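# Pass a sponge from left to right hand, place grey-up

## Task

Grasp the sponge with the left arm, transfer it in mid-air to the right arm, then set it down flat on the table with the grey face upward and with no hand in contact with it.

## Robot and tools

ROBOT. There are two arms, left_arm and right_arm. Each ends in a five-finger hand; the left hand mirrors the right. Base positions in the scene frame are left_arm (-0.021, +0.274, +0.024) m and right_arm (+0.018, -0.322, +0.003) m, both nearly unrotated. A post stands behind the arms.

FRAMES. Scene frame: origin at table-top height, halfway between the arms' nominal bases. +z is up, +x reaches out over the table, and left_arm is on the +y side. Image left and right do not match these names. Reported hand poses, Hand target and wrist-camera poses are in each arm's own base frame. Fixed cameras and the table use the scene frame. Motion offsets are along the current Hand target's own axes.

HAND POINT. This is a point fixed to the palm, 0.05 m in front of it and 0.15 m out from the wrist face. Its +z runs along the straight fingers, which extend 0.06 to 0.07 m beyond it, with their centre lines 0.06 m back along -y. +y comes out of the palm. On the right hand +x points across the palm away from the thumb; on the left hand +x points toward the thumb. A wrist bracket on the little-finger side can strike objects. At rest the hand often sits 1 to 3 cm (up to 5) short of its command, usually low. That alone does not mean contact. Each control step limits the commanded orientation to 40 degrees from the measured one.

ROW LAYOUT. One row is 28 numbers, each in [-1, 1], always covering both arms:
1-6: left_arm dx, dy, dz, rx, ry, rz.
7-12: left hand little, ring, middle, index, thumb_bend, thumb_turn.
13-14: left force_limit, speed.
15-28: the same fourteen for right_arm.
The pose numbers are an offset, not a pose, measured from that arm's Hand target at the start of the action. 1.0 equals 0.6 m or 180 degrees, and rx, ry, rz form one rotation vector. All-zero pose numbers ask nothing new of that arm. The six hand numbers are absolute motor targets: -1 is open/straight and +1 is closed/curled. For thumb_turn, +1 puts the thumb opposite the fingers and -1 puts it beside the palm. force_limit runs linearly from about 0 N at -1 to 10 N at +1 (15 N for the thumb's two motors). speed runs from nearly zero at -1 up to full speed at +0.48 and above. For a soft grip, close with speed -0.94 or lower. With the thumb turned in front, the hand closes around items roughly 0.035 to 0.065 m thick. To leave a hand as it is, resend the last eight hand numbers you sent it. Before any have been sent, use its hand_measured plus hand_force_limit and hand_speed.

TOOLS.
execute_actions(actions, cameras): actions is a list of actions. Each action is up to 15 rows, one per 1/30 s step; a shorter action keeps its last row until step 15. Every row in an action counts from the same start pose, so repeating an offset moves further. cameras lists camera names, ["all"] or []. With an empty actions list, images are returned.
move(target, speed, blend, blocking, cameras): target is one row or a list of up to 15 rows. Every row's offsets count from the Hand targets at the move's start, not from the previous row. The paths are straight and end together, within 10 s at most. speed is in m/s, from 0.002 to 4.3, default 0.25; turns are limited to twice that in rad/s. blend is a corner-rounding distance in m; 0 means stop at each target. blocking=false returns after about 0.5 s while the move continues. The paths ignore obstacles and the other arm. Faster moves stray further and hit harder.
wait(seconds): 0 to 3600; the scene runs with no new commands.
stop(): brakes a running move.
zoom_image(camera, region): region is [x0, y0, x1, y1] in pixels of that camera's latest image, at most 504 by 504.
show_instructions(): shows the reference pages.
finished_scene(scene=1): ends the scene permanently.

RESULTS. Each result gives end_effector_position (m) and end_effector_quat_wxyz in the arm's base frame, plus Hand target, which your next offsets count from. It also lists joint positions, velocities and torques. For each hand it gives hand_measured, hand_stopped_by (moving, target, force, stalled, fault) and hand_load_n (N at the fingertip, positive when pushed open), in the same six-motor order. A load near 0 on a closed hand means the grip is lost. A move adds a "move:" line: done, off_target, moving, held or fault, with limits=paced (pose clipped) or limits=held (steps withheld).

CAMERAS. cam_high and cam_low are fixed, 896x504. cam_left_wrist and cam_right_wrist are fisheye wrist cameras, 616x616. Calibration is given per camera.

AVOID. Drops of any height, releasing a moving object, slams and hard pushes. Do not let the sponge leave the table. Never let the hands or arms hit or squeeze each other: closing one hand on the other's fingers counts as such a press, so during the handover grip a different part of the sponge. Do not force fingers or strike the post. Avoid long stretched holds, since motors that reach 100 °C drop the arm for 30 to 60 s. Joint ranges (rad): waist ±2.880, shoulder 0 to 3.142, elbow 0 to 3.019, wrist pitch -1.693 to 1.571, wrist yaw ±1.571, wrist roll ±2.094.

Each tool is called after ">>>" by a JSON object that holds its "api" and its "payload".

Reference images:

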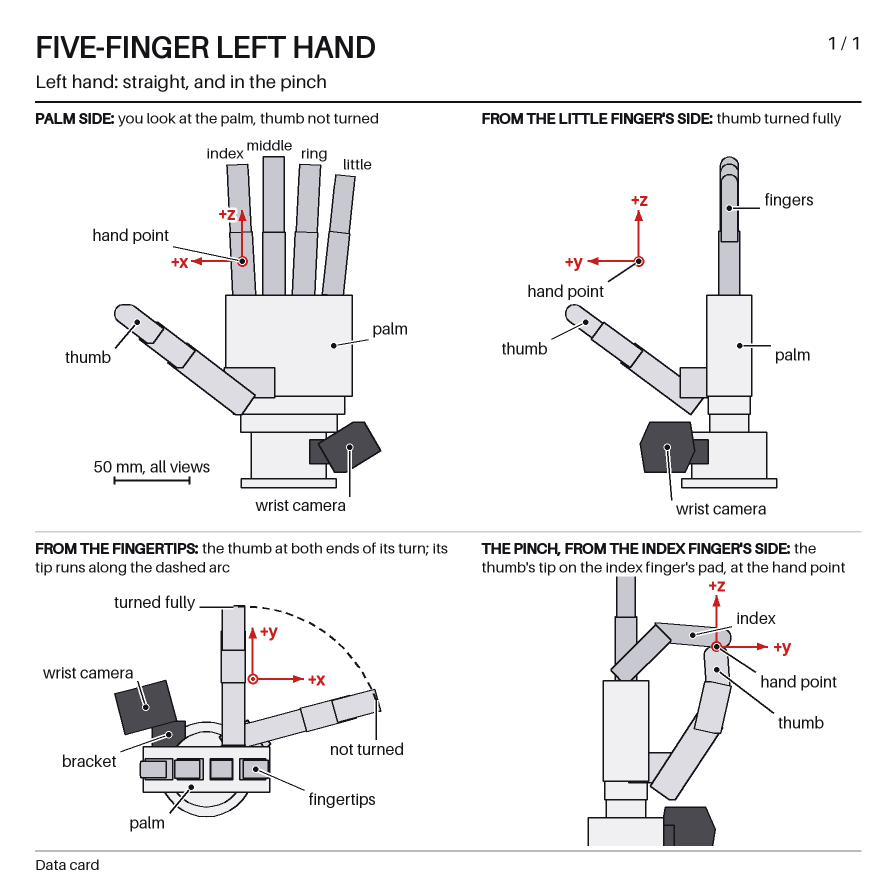

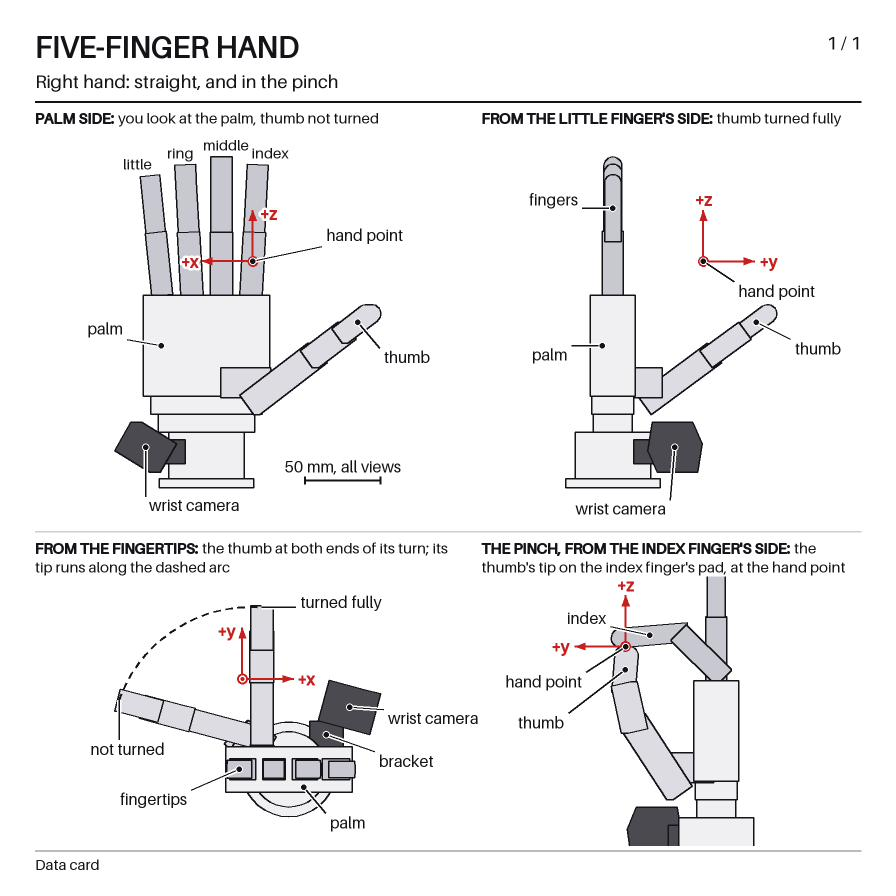

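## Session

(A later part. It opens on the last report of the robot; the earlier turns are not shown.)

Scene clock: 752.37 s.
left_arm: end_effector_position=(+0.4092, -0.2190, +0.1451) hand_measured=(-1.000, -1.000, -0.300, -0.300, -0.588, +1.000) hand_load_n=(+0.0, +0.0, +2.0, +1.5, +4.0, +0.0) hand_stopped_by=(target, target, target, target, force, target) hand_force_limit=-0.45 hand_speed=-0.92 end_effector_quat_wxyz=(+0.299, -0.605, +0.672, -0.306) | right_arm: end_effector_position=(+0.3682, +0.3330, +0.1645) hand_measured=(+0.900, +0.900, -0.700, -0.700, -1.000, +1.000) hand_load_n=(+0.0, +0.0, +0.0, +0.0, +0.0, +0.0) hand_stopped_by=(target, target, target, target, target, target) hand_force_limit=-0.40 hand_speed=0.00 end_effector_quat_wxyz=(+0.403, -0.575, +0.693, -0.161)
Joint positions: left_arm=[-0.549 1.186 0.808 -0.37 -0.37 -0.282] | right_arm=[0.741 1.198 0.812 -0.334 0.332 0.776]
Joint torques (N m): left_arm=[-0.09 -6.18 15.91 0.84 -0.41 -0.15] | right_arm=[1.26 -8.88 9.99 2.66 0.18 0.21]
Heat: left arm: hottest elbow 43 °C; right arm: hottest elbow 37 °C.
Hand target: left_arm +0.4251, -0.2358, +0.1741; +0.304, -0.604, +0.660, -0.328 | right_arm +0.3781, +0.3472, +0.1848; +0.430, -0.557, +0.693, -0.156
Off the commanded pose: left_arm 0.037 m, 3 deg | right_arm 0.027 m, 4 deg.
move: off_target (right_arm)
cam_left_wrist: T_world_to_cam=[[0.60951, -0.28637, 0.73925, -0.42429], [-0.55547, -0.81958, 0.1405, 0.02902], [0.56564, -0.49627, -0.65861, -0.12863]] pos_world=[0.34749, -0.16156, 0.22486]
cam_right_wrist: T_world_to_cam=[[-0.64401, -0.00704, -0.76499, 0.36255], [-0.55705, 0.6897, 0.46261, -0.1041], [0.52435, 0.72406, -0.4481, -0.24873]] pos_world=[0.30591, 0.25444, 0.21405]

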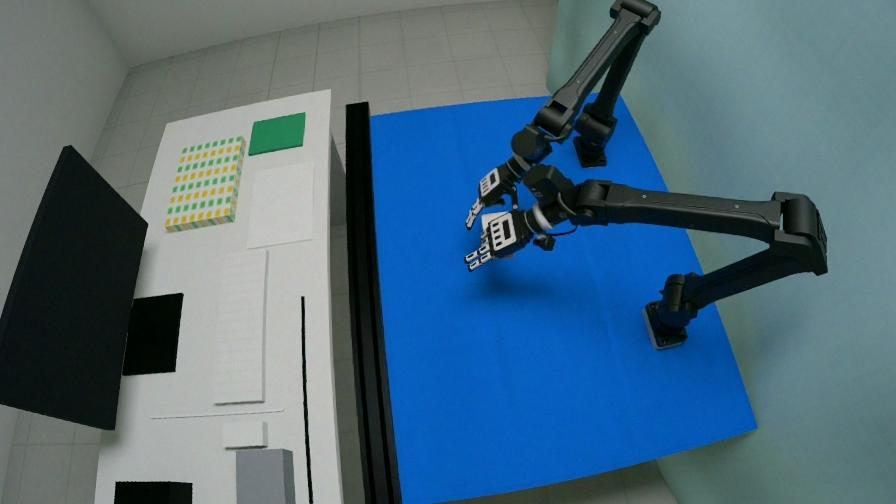

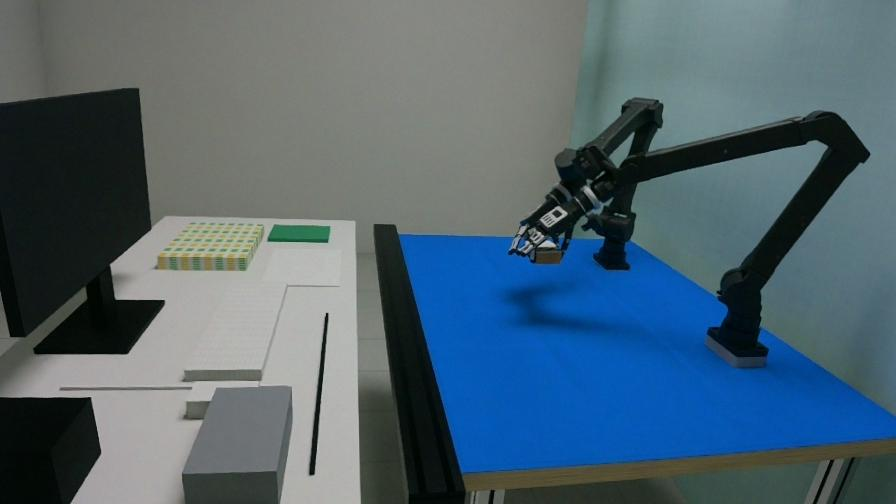

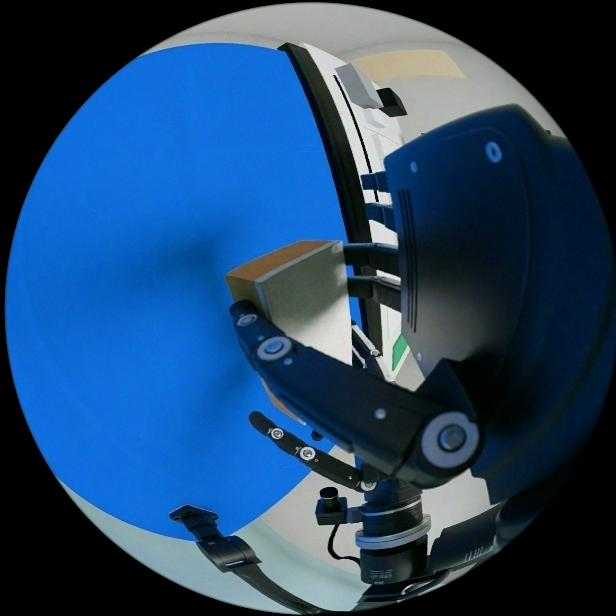

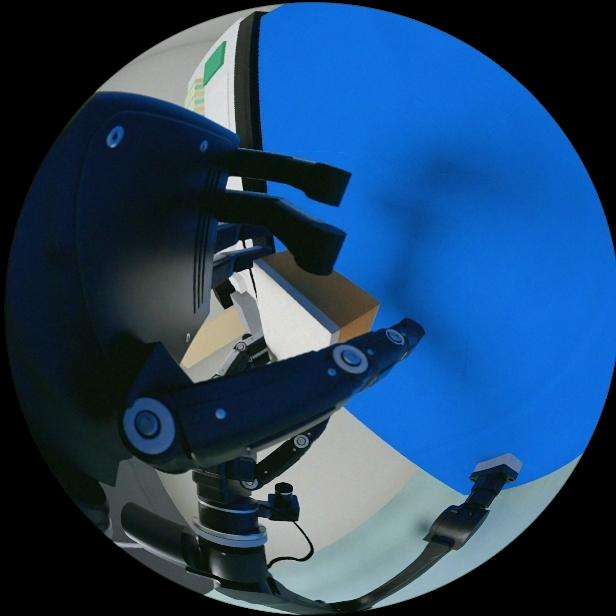

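>>> {"api": "move", "payload": {"target": [0,0,0,0,0,0,-1,-1,-0.3,-0.3,-0.4,1,-0.45,-0.92,-0.0191,-0.0094,-0.0036,0,0,0,0.9,0.9,-0.7,-0.7,-1,1,-0.4,0], "speed": 0.04, "cameras": ["cam_right_wrist","cam_high"]}}

>>> {"api": "zoom_image", "payload": {"camera": "cam_right_wrist", "region": [220, 210, 440, 430]}}

Scene clock: 784.77 s.
left_arm: end_effector_position=(+0.4092, -0.2190, +0.1451) hand_measured=(-1.000, -1.000, -0.300, -0.300, -0.588, +1.000) hand_load_n=(+0.0, -0.5, +2.0, +1.5, +4.0, +0.0) hand_stopped_by=(target, target, target, target, force, target) hand_force_limit=-0.45 hand_speed=-0.92 end_effector_quat_wxyz=(+0.299, -0.605, +0.672, -0.306) | right_arm: end_effector_position=(+0.3683, +0.3338, +0.1619) hand_measured=(+0.900, +0.900, -0.700, -0.700, -1.000, +1.000) hand_load_n=(+0.0, +0.0, +0.0, +0.0, +0.0, +0.0) hand_stopped_by=(target, target, target, target, target, target) hand_force_limit=-0.40 hand_speed=0.00 end_effector_quat_wxyz=(+0.401, -0.573, +0.696, -0.163)
Joint positions: left_arm=[-0.549 1.186 0.808 -0.37 -0.37 -0.282] | right_arm=[0.746 1.204 0.812 -0.334 0.341 0.783]
Joint torques (N m): left_arm=[-0.03 -6.12 15.91 0.84 -0.43 -0.15] | right_arm=[1.49 -8.29 12.62 1.77 0.18 0.27]
Heat: left arm: hottest elbow 43 °C; right arm: hottest elbow 36 °C.
Hand target: left_arm +0.4251, -0.2358, +0.1741; +0.304, -0.604, +0.660, -0.328 | right_arm +0.3802, +0.3552, +0.1948; +0.430, -0.557, +0.693, -0.156
Off the commanded pose: left_arm 0.037 m, 3 deg | right_arm 0.041 m, 4 deg.
move: off_target (right_arm)
cam_right_wrist: T_world_to_cam=[[-0.64575, -0.00473, -0.76354, 0.36018], [-0.55115, 0.69495, 0.46182, -0.1073], [0.52844, 0.71904, -0.45137, -0.24973]] pos_world=[0.30542, 0.25584, 0.21185]
Images, in order (width x height): cam_high 896x504, cam_right_wrist 616x616.

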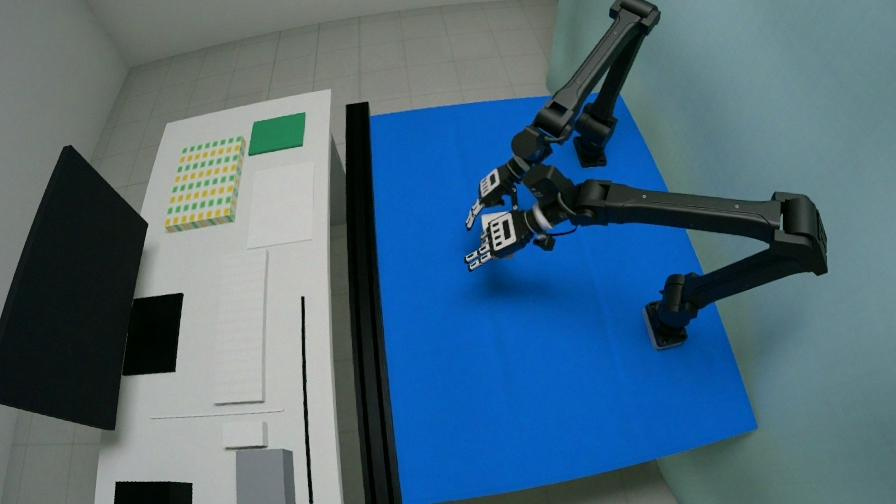

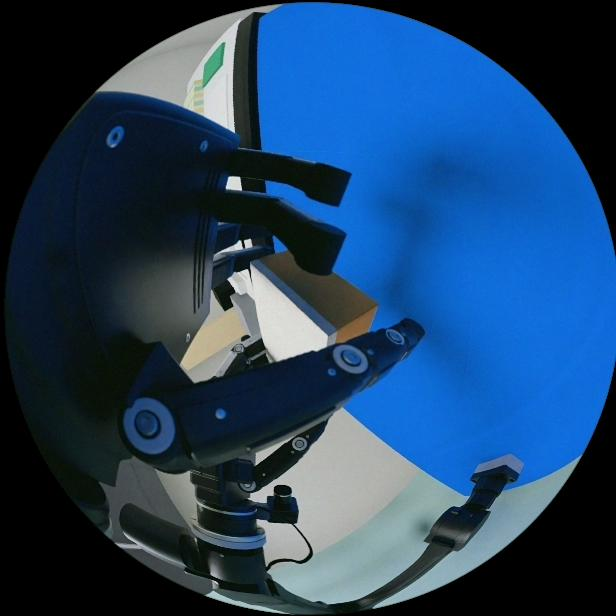

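Scaled by 2.291 from the camera's image (finer frame: 880x880).

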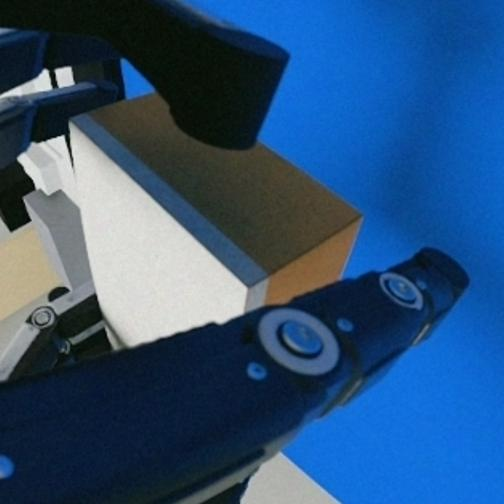

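>>> {"api": "execute_actions", "payload": {"actions": [[[0,0,0,0,0,0,-1,-1,-0.3,-0.3,-0.4,1,-0.45,-0.92,0,0,0,0,0,0,0.9,0.9,-0.7,-0.7,-1,1,-0.4,0]]], "cameras": ["cam_right_wrist","cam_high","cam_low"]}}

>>> {"api": "zoom_image", "payload": {"camera": "cam_high", "region": [440, 140, 560, 260]}}

>>> {"api": "zoom_image", "payload": {"camera": "cam_low", "region": [480, 80, 660, 260]}}

Scene clock: 792.23 s.
left_arm: end_effector_position=(+0.4092, -0.2190, +0.1451) hand_measured=(-1.000, -1.000, -0.300, -0.300, -0.588, +1.000) hand_load_n=(+0.0, +0.0, +2.0, +1.5, +4.0, +0.0) hand_stopped_by=(target, target, target, target, force, target) hand_force_limit=-0.45 hand_speed=-0.92 end_effector_quat_wxyz=(+0.299, -0.605, +0.672, -0.306) | right_arm: end_effector_position=(+0.3683, +0.3338, +0.1619) hand_measured=(+0.900, +0.900, -0.700, -0.700, -1.000, +1.000) hand_load_n=(+0.0, +0.0, +0.0, -0.5, +0.0, +0.0) hand_stopped_by=(target, target, target, target, target, target) hand_force_limit=-0.40 hand_speed=0.00 end_effector_quat_wxyz=(+0.401, -0.573, +0.696, -0.163)
Joint positions: left_arm=[-0.549 1.186 0.808 -0.37 -0.37 -0.282] | right_arm=[0.746 1.204 0.812 -0.334 0.341 0.783]
Joint torques (N m): left_arm=[-0.15 -6.01 15.87 0.84 -0.41 -0.15] | right_arm=[1.96 -7.24 12.68 1.98 0.13 0.29]
Heat: left arm: hottest elbow 43 °C; right arm: hottest elbow 37 °C.
Hand target: left_arm +0.4251, -0.2358, +0.1741; +0.304, -0.604, +0.660, -0.328 | right_arm +0.3802, +0.3552, +0.1948; +0.430, -0.557, +0.693, -0.156
Off the commanded pose: left_arm 0.037 m, 3 deg | right_arm 0.041 m, 4 deg.
cam_right_wrist: T_world_to_cam=[[-0.64575, -0.00473, -0.76354, 0.36018], [-0.55115, 0.69495, 0.46182, -0.1073], [0.52844, 0.71904, -0.45137, -0.24973]] pos_world=[0.30542, 0.25584, 0.21185]
Images, in order (width x height): cam_high 896x504, cam_low 896x504, cam_right_wrist 616x616.

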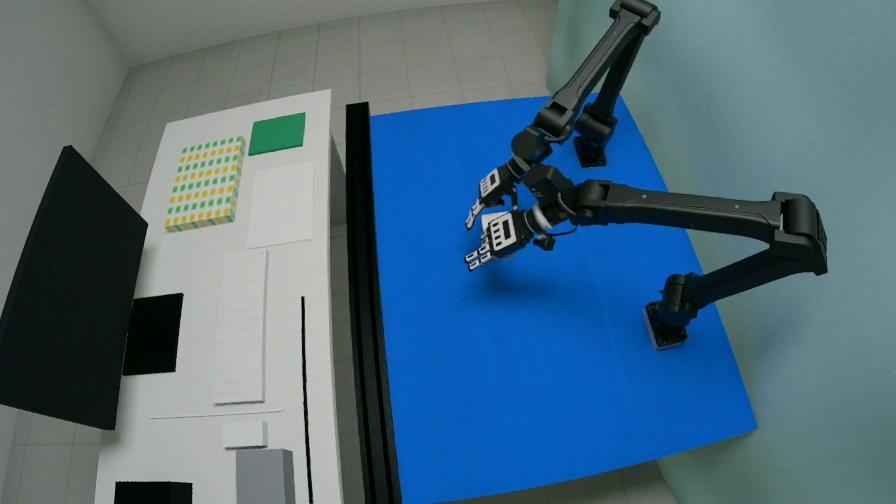

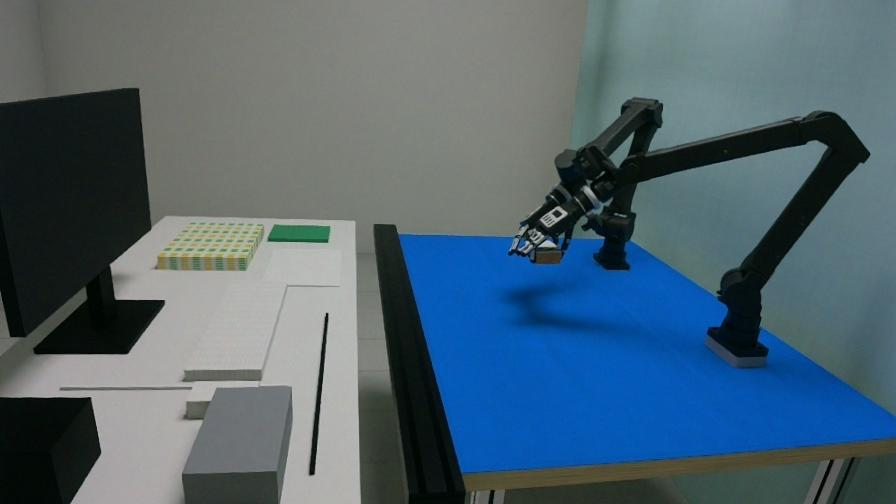

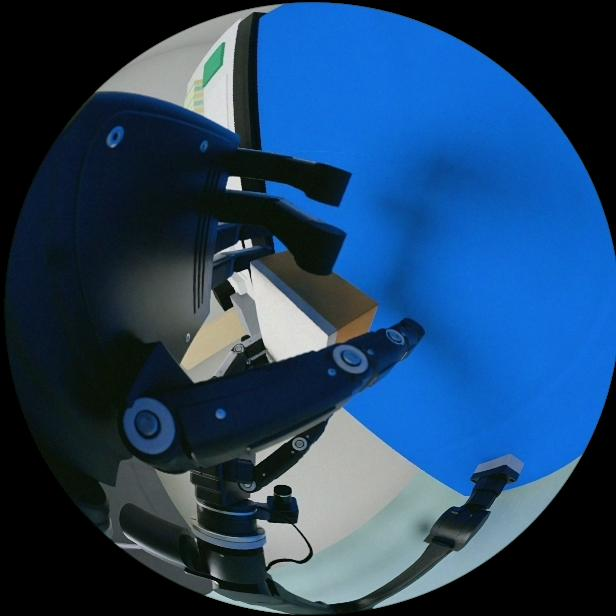

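Scaled by 4.200 from the camera's image (finer frame: 1280x720).

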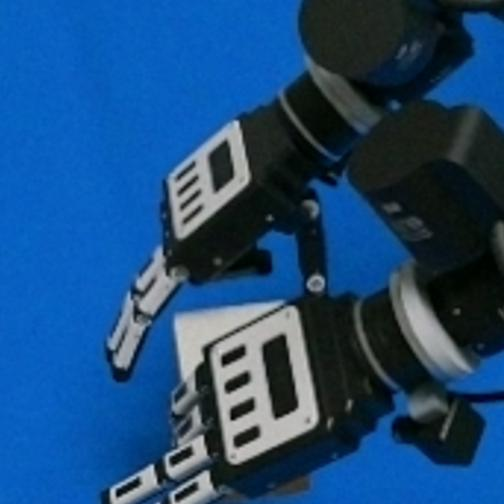

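Scaled by 2.800 from the camera's image (finer frame: 1280x720).

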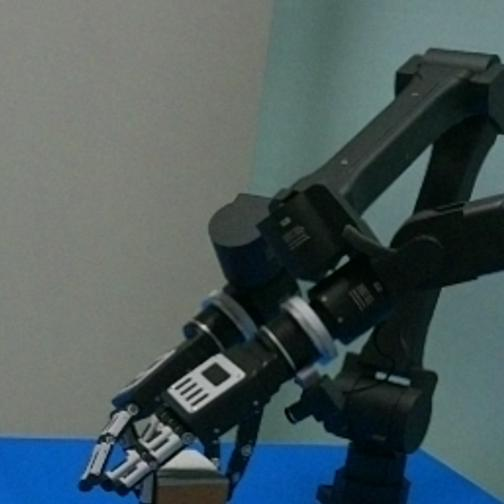

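>>> {"api": "move", "payload": {"target": [0,0,0,0,0,0,-1,-1,-0.3,-0.3,-0.4,1,-0.45,-0.92,-0.0141,-0.0232,-0.0194,0,0,0,0.9,0.9,-0.7,-0.7,-1,1,-0.4,0], "speed": 0.06, "cameras": ["cam_right_wrist","cam_high"]}}

>>> {"api": "zoom_image", "payload": {"camera": "cam_right_wrist", "region": [220, 210, 440, 430]}}

Scene clock: 807.37 s.
left_arm: end_effector_position=(+0.4092, -0.2190, +0.1451) hand_measured=(-1.000, -1.000, -0.300, -0.300, -0.588, +1.000) hand_load_n=(+0.0, -0.5, +2.0, +1.5, +4.5, +0.0) hand_stopped_by=(target, target, target, target, force, target) hand_force_limit=-0.45 hand_speed=-0.92 end_effector_quat_wxyz=(+0.299, -0.605, +0.672, -0.306) | right_arm: end_effector_position=(+0.3711, +0.3364, +0.1738) hand_measured=(+0.900, +0.900, -0.700, -0.700, -1.000, +1.000) hand_load_n=(+0.0, +0.0, +0.0, +0.0, +0.0, -0.5) hand_stopped_by=(target, target, target, target, target, target) hand_force_limit=-0.40 hand_speed=0.00 end_effector_quat_wxyz=(+0.398, -0.575, +0.696, -0.163)
Joint positions: left_arm=[-0.549 1.186 0.808 -0.37 -0.37 -0.282] | right_arm=[0.746 1.204 0.849 -0.377 0.341 0.783]
Joint torques (N m): left_arm=[-0.03 -5.95 15.9 0.83 -0.42 -0.15] | right_arm=[1.26 -9.35 12.94 1.4 0.12 0.27]
Heat: left arm: hottest elbow 43 °C; right arm: hottest elbow 38 °C.
Hand target: left_arm +0.4251, -0.2358, +0.1741; +0.304, -0.604, +0.660, -0.328 | right_arm +0.3802, +0.3552, +0.2148; +0.430, -0.557, +0.693, -0.156
Off the commanded pose: left_arm 0.037 m, 3 deg | right_arm 0.046 m, 4 deg.
move: off_target (right_arm)
cam_right_wrist: T_world_to_cam=[[-0.64916, -0.00784, -0.76061, 0.37294], [-0.54905, 0.69688, 0.46141, -0.11436], [0.52643, 0.71715, -0.45669, -0.24544]] pos_world=[0.30852, 0.25863, 0.22434]
Images, in order (width x height): cam_high 896x504, cam_right_wrist 616x616.

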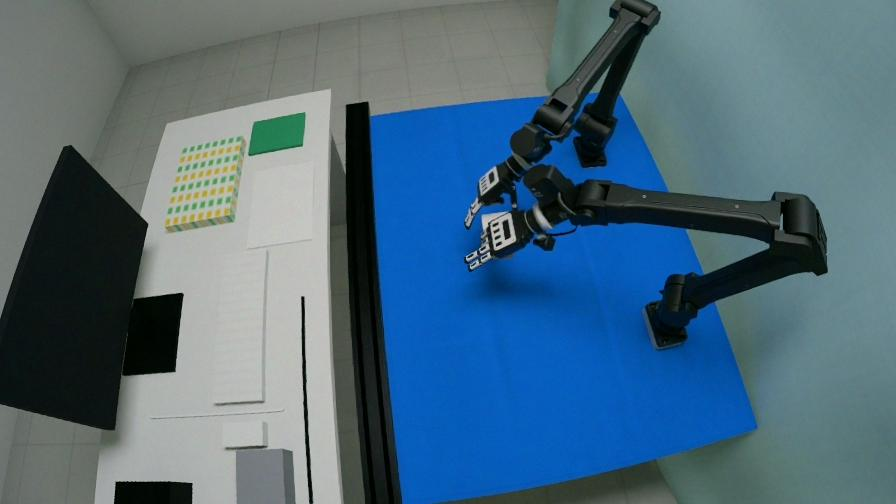

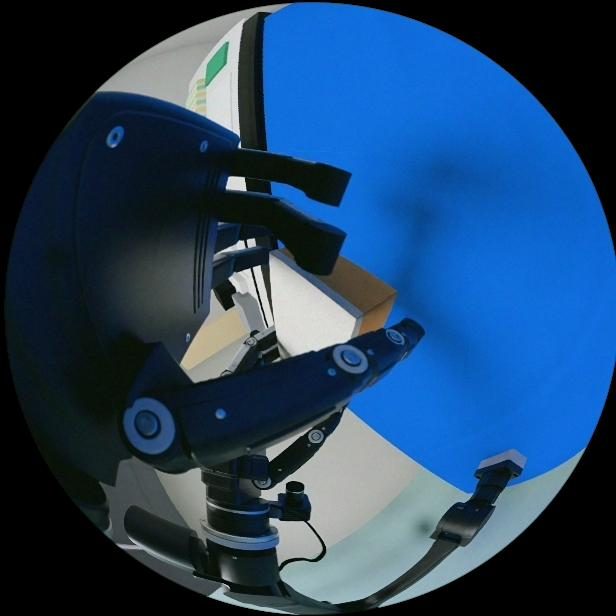

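Scaled by 2.291 from the camera's image (finer frame: 880x880).

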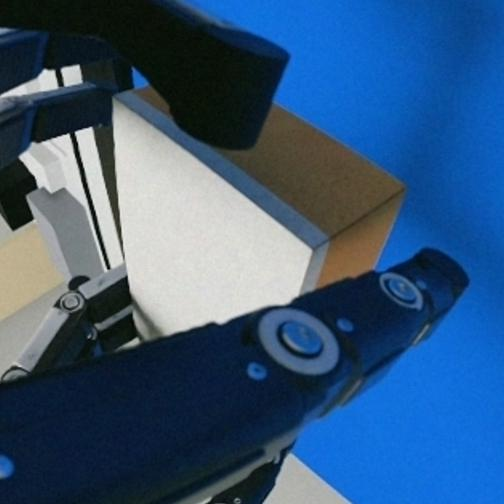

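>>> {"api": "move", "payload": {"target": [0,0,0,0,0,0,-1,-1,-0.3,-0.3,-0.4,1,-0.45,-0.92,-0.0177,-0.0049,-0.0042,0,0,0,0.9,0.9,-0.7,-0.7,-1,1,-0.4,0], "speed": 0.06, "cameras": ["cam_right_wrist","cam_high","cam_left_wrist"]}}

>>> {"api": "zoom_image", "payload": {"camera": "cam_right_wrist", "region": [220, 210, 440, 430]}}

Scene clock: 822.17 s.
left_arm: end_effector_position=(+0.4092, -0.2190, +0.1451) hand_measured=(-1.000, -1.000, -0.300, -0.300, -0.588, +1.000) hand_load_n=(+0.0, +0.0, +2.0, +1.5, +4.0, +0.0) hand_stopped_by=(target, target, target, target, force, target) hand_force_limit=-0.45 hand_speed=-0.92 end_effector_quat_wxyz=(+0.299, -0.605, +0.672, -0.306) | right_arm: end_effector_position=(+0.3693, +0.3463, +0.1859) hand_measured=(+0.900, +0.900, -0.700, -0.700, -1.000, +1.000) hand_load_n=(+0.0, +0.0, +0.0, +0.0, +0.0, +0.0) hand_stopped_by=(target, target, target, target, target, target) hand_force_limit=-0.40 hand_speed=0.00 end_effector_quat_wxyz=(+0.403, -0.575, +0.693, -0.162)
Joint positions: left_arm=[-0.549 1.186 0.808 -0.37 -0.37 -0.282] | right_arm=[0.767 1.204 0.878 -0.4 0.353 0.793]
Joint torques (N m): left_arm=[-0.09 -6.07 15.87 0.83 -0.41 -0.15] | right_arm=[1.9 -9 13.11 1.32 0.17 0.25]
Heat: left arm: hottest elbow 43 °C; right arm: hottest elbow 41 °C.
Hand target: left_arm +0.4251, -0.2358, +0.1741; +0.304, -0.604, +0.660, -0.328 | right_arm +0.3802, +0.3632, +0.2228; +0.430, -0.557, +0.693, -0.156
Off the commanded pose: left_arm 0.037 m, 3 deg | right_arm 0.042 m, 4 deg.
move: off_target (right_arm)
cam_left_wrist: T_world_to_cam=[[0.60951, -0.28637, 0.73925, -0.42429], [-0.55547, -0.81958, 0.1405, 0.02902], [0.56564, -0.49627, -0.65861, -0.12863]] pos_world=[0.34749, -0.16156, 0.22486]
cam_right_wrist: T_world_to_cam=[[-0.64306, -0.00815, -0.76577, 0.37986], [-0.55723, 0.69091, 0.46059, -0.12265], [0.52532, 0.7229, -0.44884, -0.24915]] pos_world=[0.30682, 0.26794, 0.23555]
Images, in order (width x height): cam_high 896x504, cam_left_wrist 616x616, cam_right_wrist 616x616.

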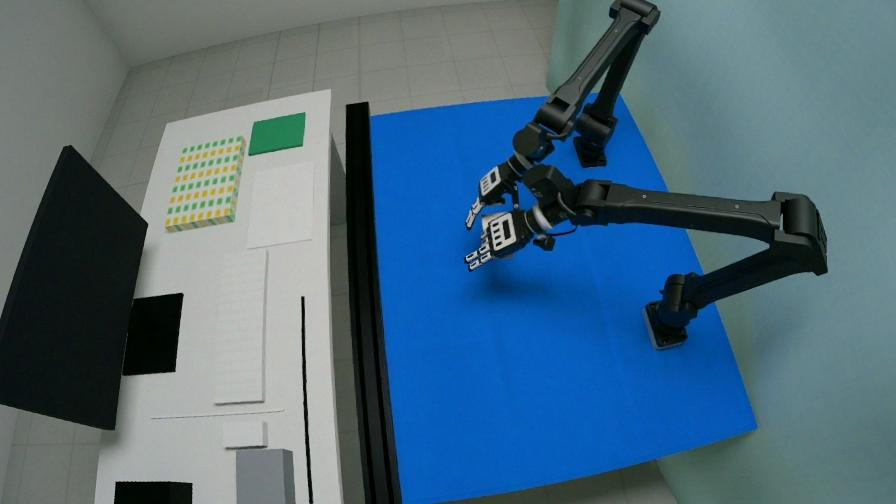

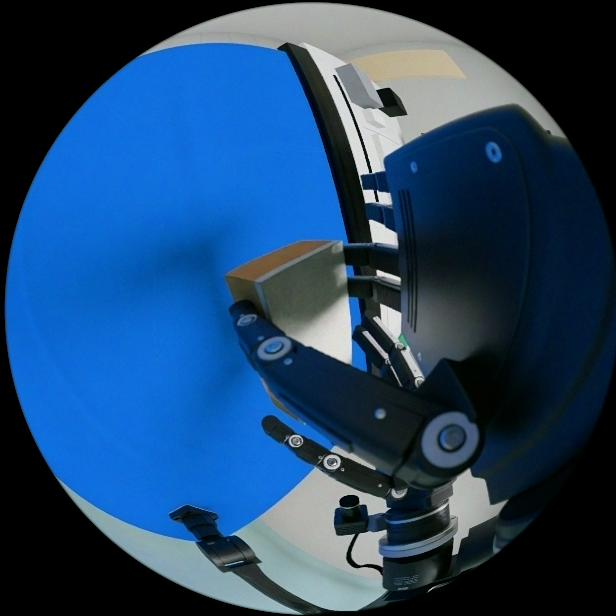

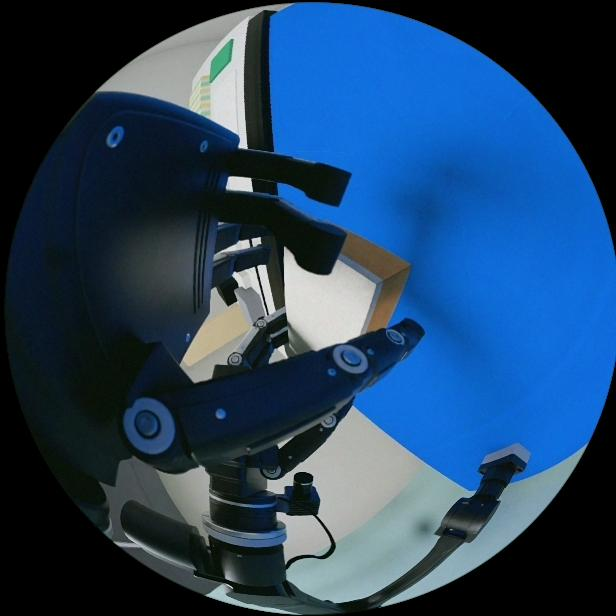

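Scaled by 2.291 from the camera's image (finer frame: 880x880).

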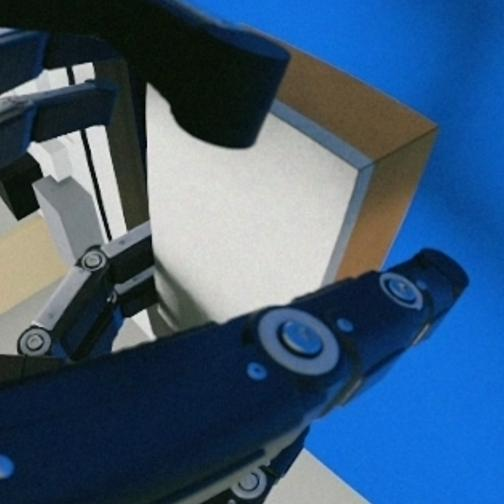

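>>> {"api": "move", "payload": {"target": [0,0,0,0,0,0,-1,-1,-0.3,-0.3,-0.4,1,-0.45,-0.92,0.007,0.0116,0.0097,0,0,0,0.9,0.9,-0.7,-0.7,-1,1,-0.4,0], "speed": 0.06, "cameras": ["cam_right_wrist","cam_high","cam_low"]}}

>>> {"api": "zoom_image", "payload": {"camera": "cam_right_wrist", "region": [220, 210, 440, 430]}}

Scene clock: 828.97 s.
left_arm: end_effector_position=(+0.4092, -0.2190, +0.1451) hand_measured=(-1.000, -1.000, -0.300, -0.300, -0.588, +1.000) hand_load_n=(+0.0, +0.0, +2.0, +1.5, +4.0, +0.0) hand_stopped_by=(target, target, target, target, force, target) hand_force_limit=-0.45 hand_speed=-0.92 end_effector_quat_wxyz=(+0.299, -0.605, +0.672, -0.306) | right_arm: end_effector_position=(+0.3693, +0.3463, +0.1859) hand_measured=(+0.900, +0.900, -0.700, -0.700, -1.000, +1.000) hand_load_n=(+0.5, +0.0, +0.0, +0.0, +0.0, +0.0) hand_stopped_by=(target, target, target, target, target, target) hand_force_limit=-0.40 hand_speed=0.00 end_effector_quat_wxyz=(+0.403, -0.575, +0.693, -0.162)
Joint positions: left_arm=[-0.549 1.186 0.808 -0.37 -0.37 -0.282] | right_arm=[0.767 1.204 0.878 -0.4 0.353 0.793]
Joint torques (N m): left_arm=[0.03 -6.07 15.9 0.8 -0.42 -0.14] | right_arm=[1.79 -7.71 11.59 2.19 0.23 0.2]
Heat: left arm: hottest elbow 43 °C; right arm: hottest elbow 40 °C.
Hand target: left_arm +0.4251, -0.2358, +0.1741; +0.304, -0.604, +0.660, -0.328 | right_arm +0.3802, +0.3632, +0.2128; +0.430, -0.557, +0.693, -0.156
Off the commanded pose: left_arm 0.037 m, 3 deg | right_arm 0.034 m, 4 deg.
move: off_target (right_arm)
cam_right_wrist: T_world_to_cam=[[-0.64306, -0.00815, -0.76577, 0.37986], [-0.55723, 0.69091, 0.46059, -0.12265], [0.52532, 0.7229, -0.44884, -0.24915]] pos_world=[0.30682, 0.26794, 0.23555]
Images, in order (width x height): cam_high 896x504, cam_low 896x504, cam_right_wrist 616x616.

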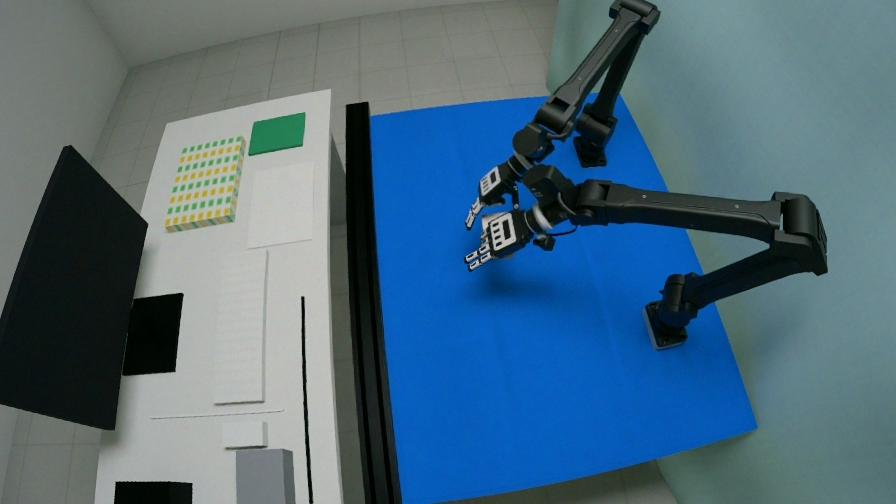

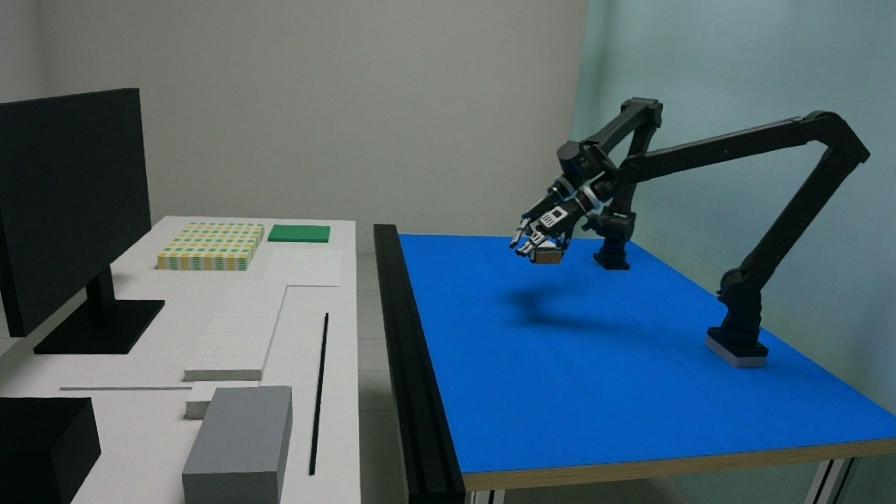

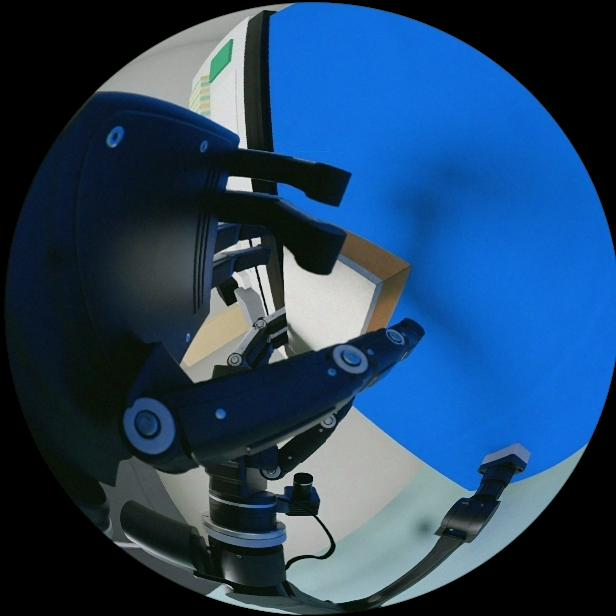

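Scaled by 2.291 from the camera's image (finer frame: 880x880).

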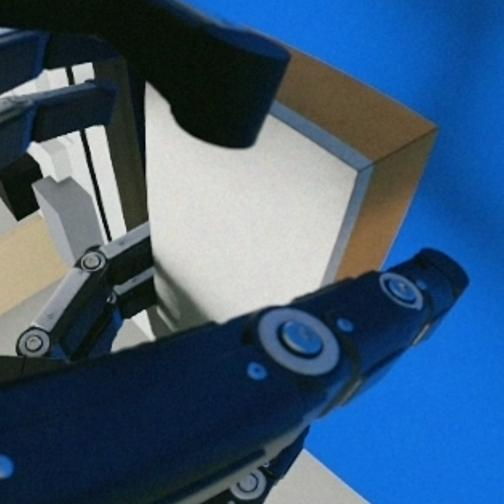

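>>> {"api": "move", "payload": {"target": [0,0,0,0,0,0,-1,-1,-0.3,-0.3,-0.4,1,-0.45,-0.92,0.006,0.0100,0.0083,0,0,0,0.9,0.9,-0.7,-0.7,-1,1,-0.4,0], "speed": 0.06, "cameras": []}}

Scene clock: 837.03 s.
left_arm: end_effector_position=(+0.4092, -0.2190, +0.1451) hand_measured=(-1.000, -1.000, -0.300, -0.300, -0.588, +1.000) hand_load_n=(+0.0, -0.5, +2.0, +1.5, +4.5, +0.0) hand_stopped_by=(target, target, target, target, force, target) hand_force_limit=-0.45 hand_speed=-0.92 end_effector_quat_wxyz=(+0.299, -0.605, +0.672, -0.306) | right_arm: end_effector_position=(+0.3708, +0.3478, +0.1830) hand_measured=(+0.900, +0.900, -0.700, -0.700, -1.000, +1.000) hand_load_n=(+0.0, +0.0, +0.0, +0.0, +0.0, +0.0) hand_stopped_by=(target, target, target, target, target, target) hand_force_limit=-0.40 hand_speed=0.00 end_effector_quat_wxyz=(+0.402, -0.575, +0.694, -0.162)
Joint positions: left_arm=[-0.549 1.186 0.808 -0.37 -0.37 -0.282] | right_arm=[0.767 1.213 0.878 -0.392 0.353 0.794]
Joint torques (N m): left_arm=[-0.09 -6.01 15.9 0.81 -0.42 -0.14] | right_arm=[1.49 -8.59 10.71 3.07 0.16 0.24]
Heat: left arm: hottest elbow 43 °C; right arm: hottest elbow 40 °C.
Hand target: left_arm +0.4251, -0.2358, +0.1741; +0.304, -0.604, +0.660, -0.328 | right_arm +0.3802, +0.3632, +0.2042; +0.430, -0.557, +0.693, -0.156
Off the commanded pose: left_arm 0.037 m, 3 deg | right_arm 0.028 m, 4 deg.
move: off_target (right_arm)

>>> {"api": "move", "payload": {"target": [0,0,0,0,0,0,-1,-1,-0.3,-0.3,-0.4,1,-0.45,-0.92,0.0095,0.0060,0.0050,0,0,0,0.9,0.9,-0.7,-0.7,-1,1,-0.4,0], "speed": 0.06, "cameras": ["cam_right_wrist"]}}

Scene clock: 842.13 s.
left_arm: end_effector_position=(+0.4092, -0.2190, +0.1451) hand_measured=(-1.000, -1.000, -0.300, -0.300, -0.588, +1.000) hand_load_n=(+0.0, +0.0, +2.0, +1.5, +4.0, +0.0) hand_stopped_by=(target, target, target, target, force, target) hand_force_limit=-0.45 hand_speed=-0.92 end_effector_quat_wxyz=(+0.299, -0.605, +0.672, -0.306) | right_arm: end_effector_position=(+0.3737, +0.3506, +0.1862) hand_measured=(+0.900, +0.900, -0.700, -0.700, -1.000, +1.000) hand_load_n=(+0.0, +0.0, +0.0, +0.0, +0.0, -0.5) hand_stopped_by=(target, target, target, target, target, target) hand_force_limit=-0.40 hand_speed=0.00 end_effector_quat_wxyz=(+0.410, -0.571, +0.692, -0.161)
Joint positions: left_arm=[-0.549 1.186 0.808 -0.37 -0.37 -0.282] | right_arm=[0.767 1.215 0.878 -0.372 0.353 0.794]
Joint torques (N m): left_arm=[0.03 -6.12 15.9 0.84 -0.41 -0.15] | right_arm=[0.38 -8.06 9.24 3.1 0 0.23]
Heat: left arm: hottest elbow 43 °C; right arm: hottest elbow 39 °C.
Hand target: left_arm +0.4251, -0.2358, +0.1741; +0.304, -0.604, +0.660, -0.328 | right_arm +0.3801, +0.3600, +0.1976; +0.430, -0.557, +0.693, -0.156
Off the commanded pose: left_arm 0.037 m, 3 deg | right_arm 0.016 m, 3 deg.
move: off_target (right_arm)
cam_right_wrist: T_world_to_cam=[[-0.63399, 0.00235, -0.77334, 0.37731], [-0.56204, 0.68548, 0.46284, -0.11997], [0.5312, 0.72808, -0.43327, -0.26137]] pos_world=[0.31062, 0.27165, 0.23407]

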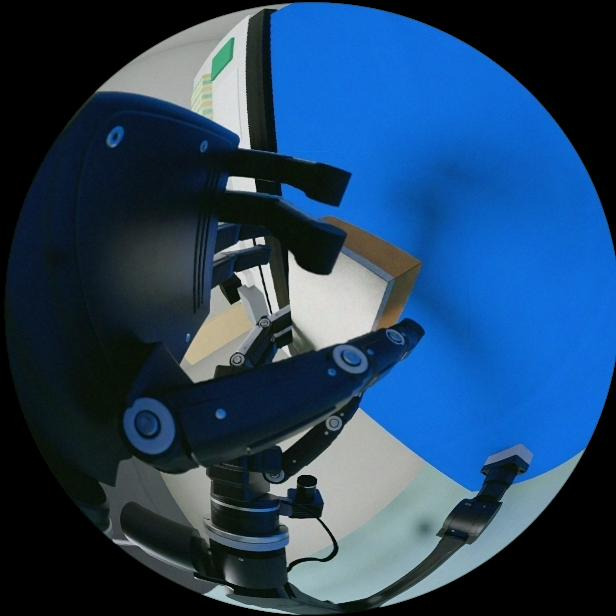

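>>> {"api": "move", "payload": {"target": [0,0,0,0,0,0,-1,-1,-0.3,-0.3,-0.4,1,-0.45,-0.92,0.0175,0.0106,0.0090,0,0,0,0.9,0.9,-0.7,-0.7,-1,1,-0.4,0], "speed": 0.06, "cameras": ["cam_right_wrist"]}}

>>> {"api": "zoom_image", "payload": {"camera": "cam_right_wrist", "region": [220, 210, 440, 430]}}

Scene clock: 847.23 s.
left_arm: end_effector_position=(+0.4092, -0.2190, +0.1451) hand_measured=(-1.000, -1.000, -0.300, -0.300, -0.588, +1.000) hand_load_n=(+0.0, +0.0, +2.0, +1.5, +4.0, +0.0) hand_stopped_by=(target, target, target, target, force, target) hand_force_limit=-0.45 hand_speed=-0.92 end_effector_quat_wxyz=(+0.299, -0.605, +0.672, -0.306) | right_arm: end_effector_position=(+0.3738, +0.3524, +0.1825) hand_measured=(+0.900, +0.900, -0.700, -0.700, -1.000, +1.000) hand_load_n=(+0.0, +0.0, +0.0, +0.0, +0.0, +0.0) hand_stopped_by=(target, target, target, target, target, target) hand_force_limit=-0.40 hand_speed=0.00 end_effector_quat_wxyz=(+0.418, -0.569, +0.690, -0.158)
Joint positions: left_arm=[-0.549 1.186 0.808 -0.37 -0.37 -0.282] | right_arm=[0.767 1.216 0.86 -0.336 0.347 0.794]
Joint torques (N m): left_arm=[0.09 -6.01 15.9 0.79 -0.42 -0.14] | right_arm=[0.67 -8.59 8.01 2.86 -0.05 0.19]
Heat: left arm: hottest elbow 43 °C; right arm: hottest elbow 39 °C.
Hand target: left_arm +0.4251, -0.2358, +0.1741; +0.304, -0.604, +0.660, -0.328 | right_arm +0.3801, +0.3540, +0.1856; +0.430, -0.557, +0.693, -0.156
Off the commanded pose: left_arm 0.037 m, 3 deg | right_arm 0.007 m, 2 deg.
move: done
cam_right_wrist: T_world_to_cam=[[-0.62672, 0.01062, -0.77917, 0.36989], [-0.56963, 0.67607, 0.46739, -0.1141], [0.53174, 0.73676, -0.41765, -0.27043]] pos_world=[0.31062, 0.27246, 0.22859]

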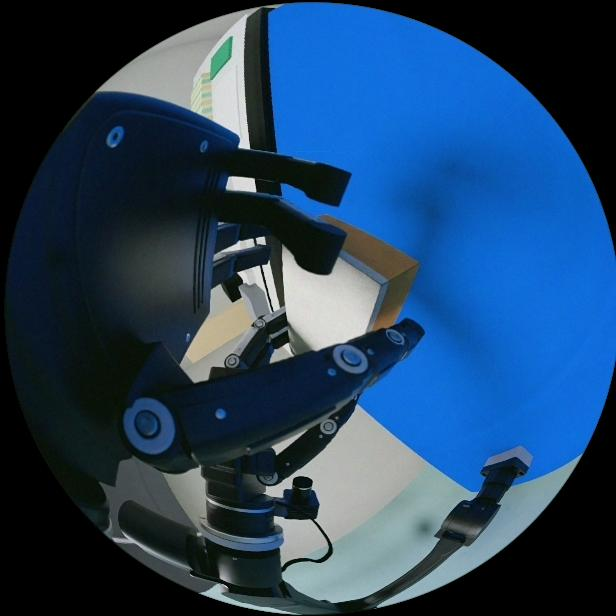

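Scaled by 2.291 from the camera's image (finer frame: 880x880).

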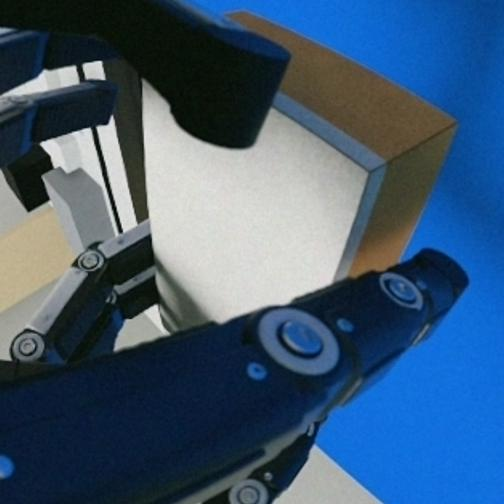

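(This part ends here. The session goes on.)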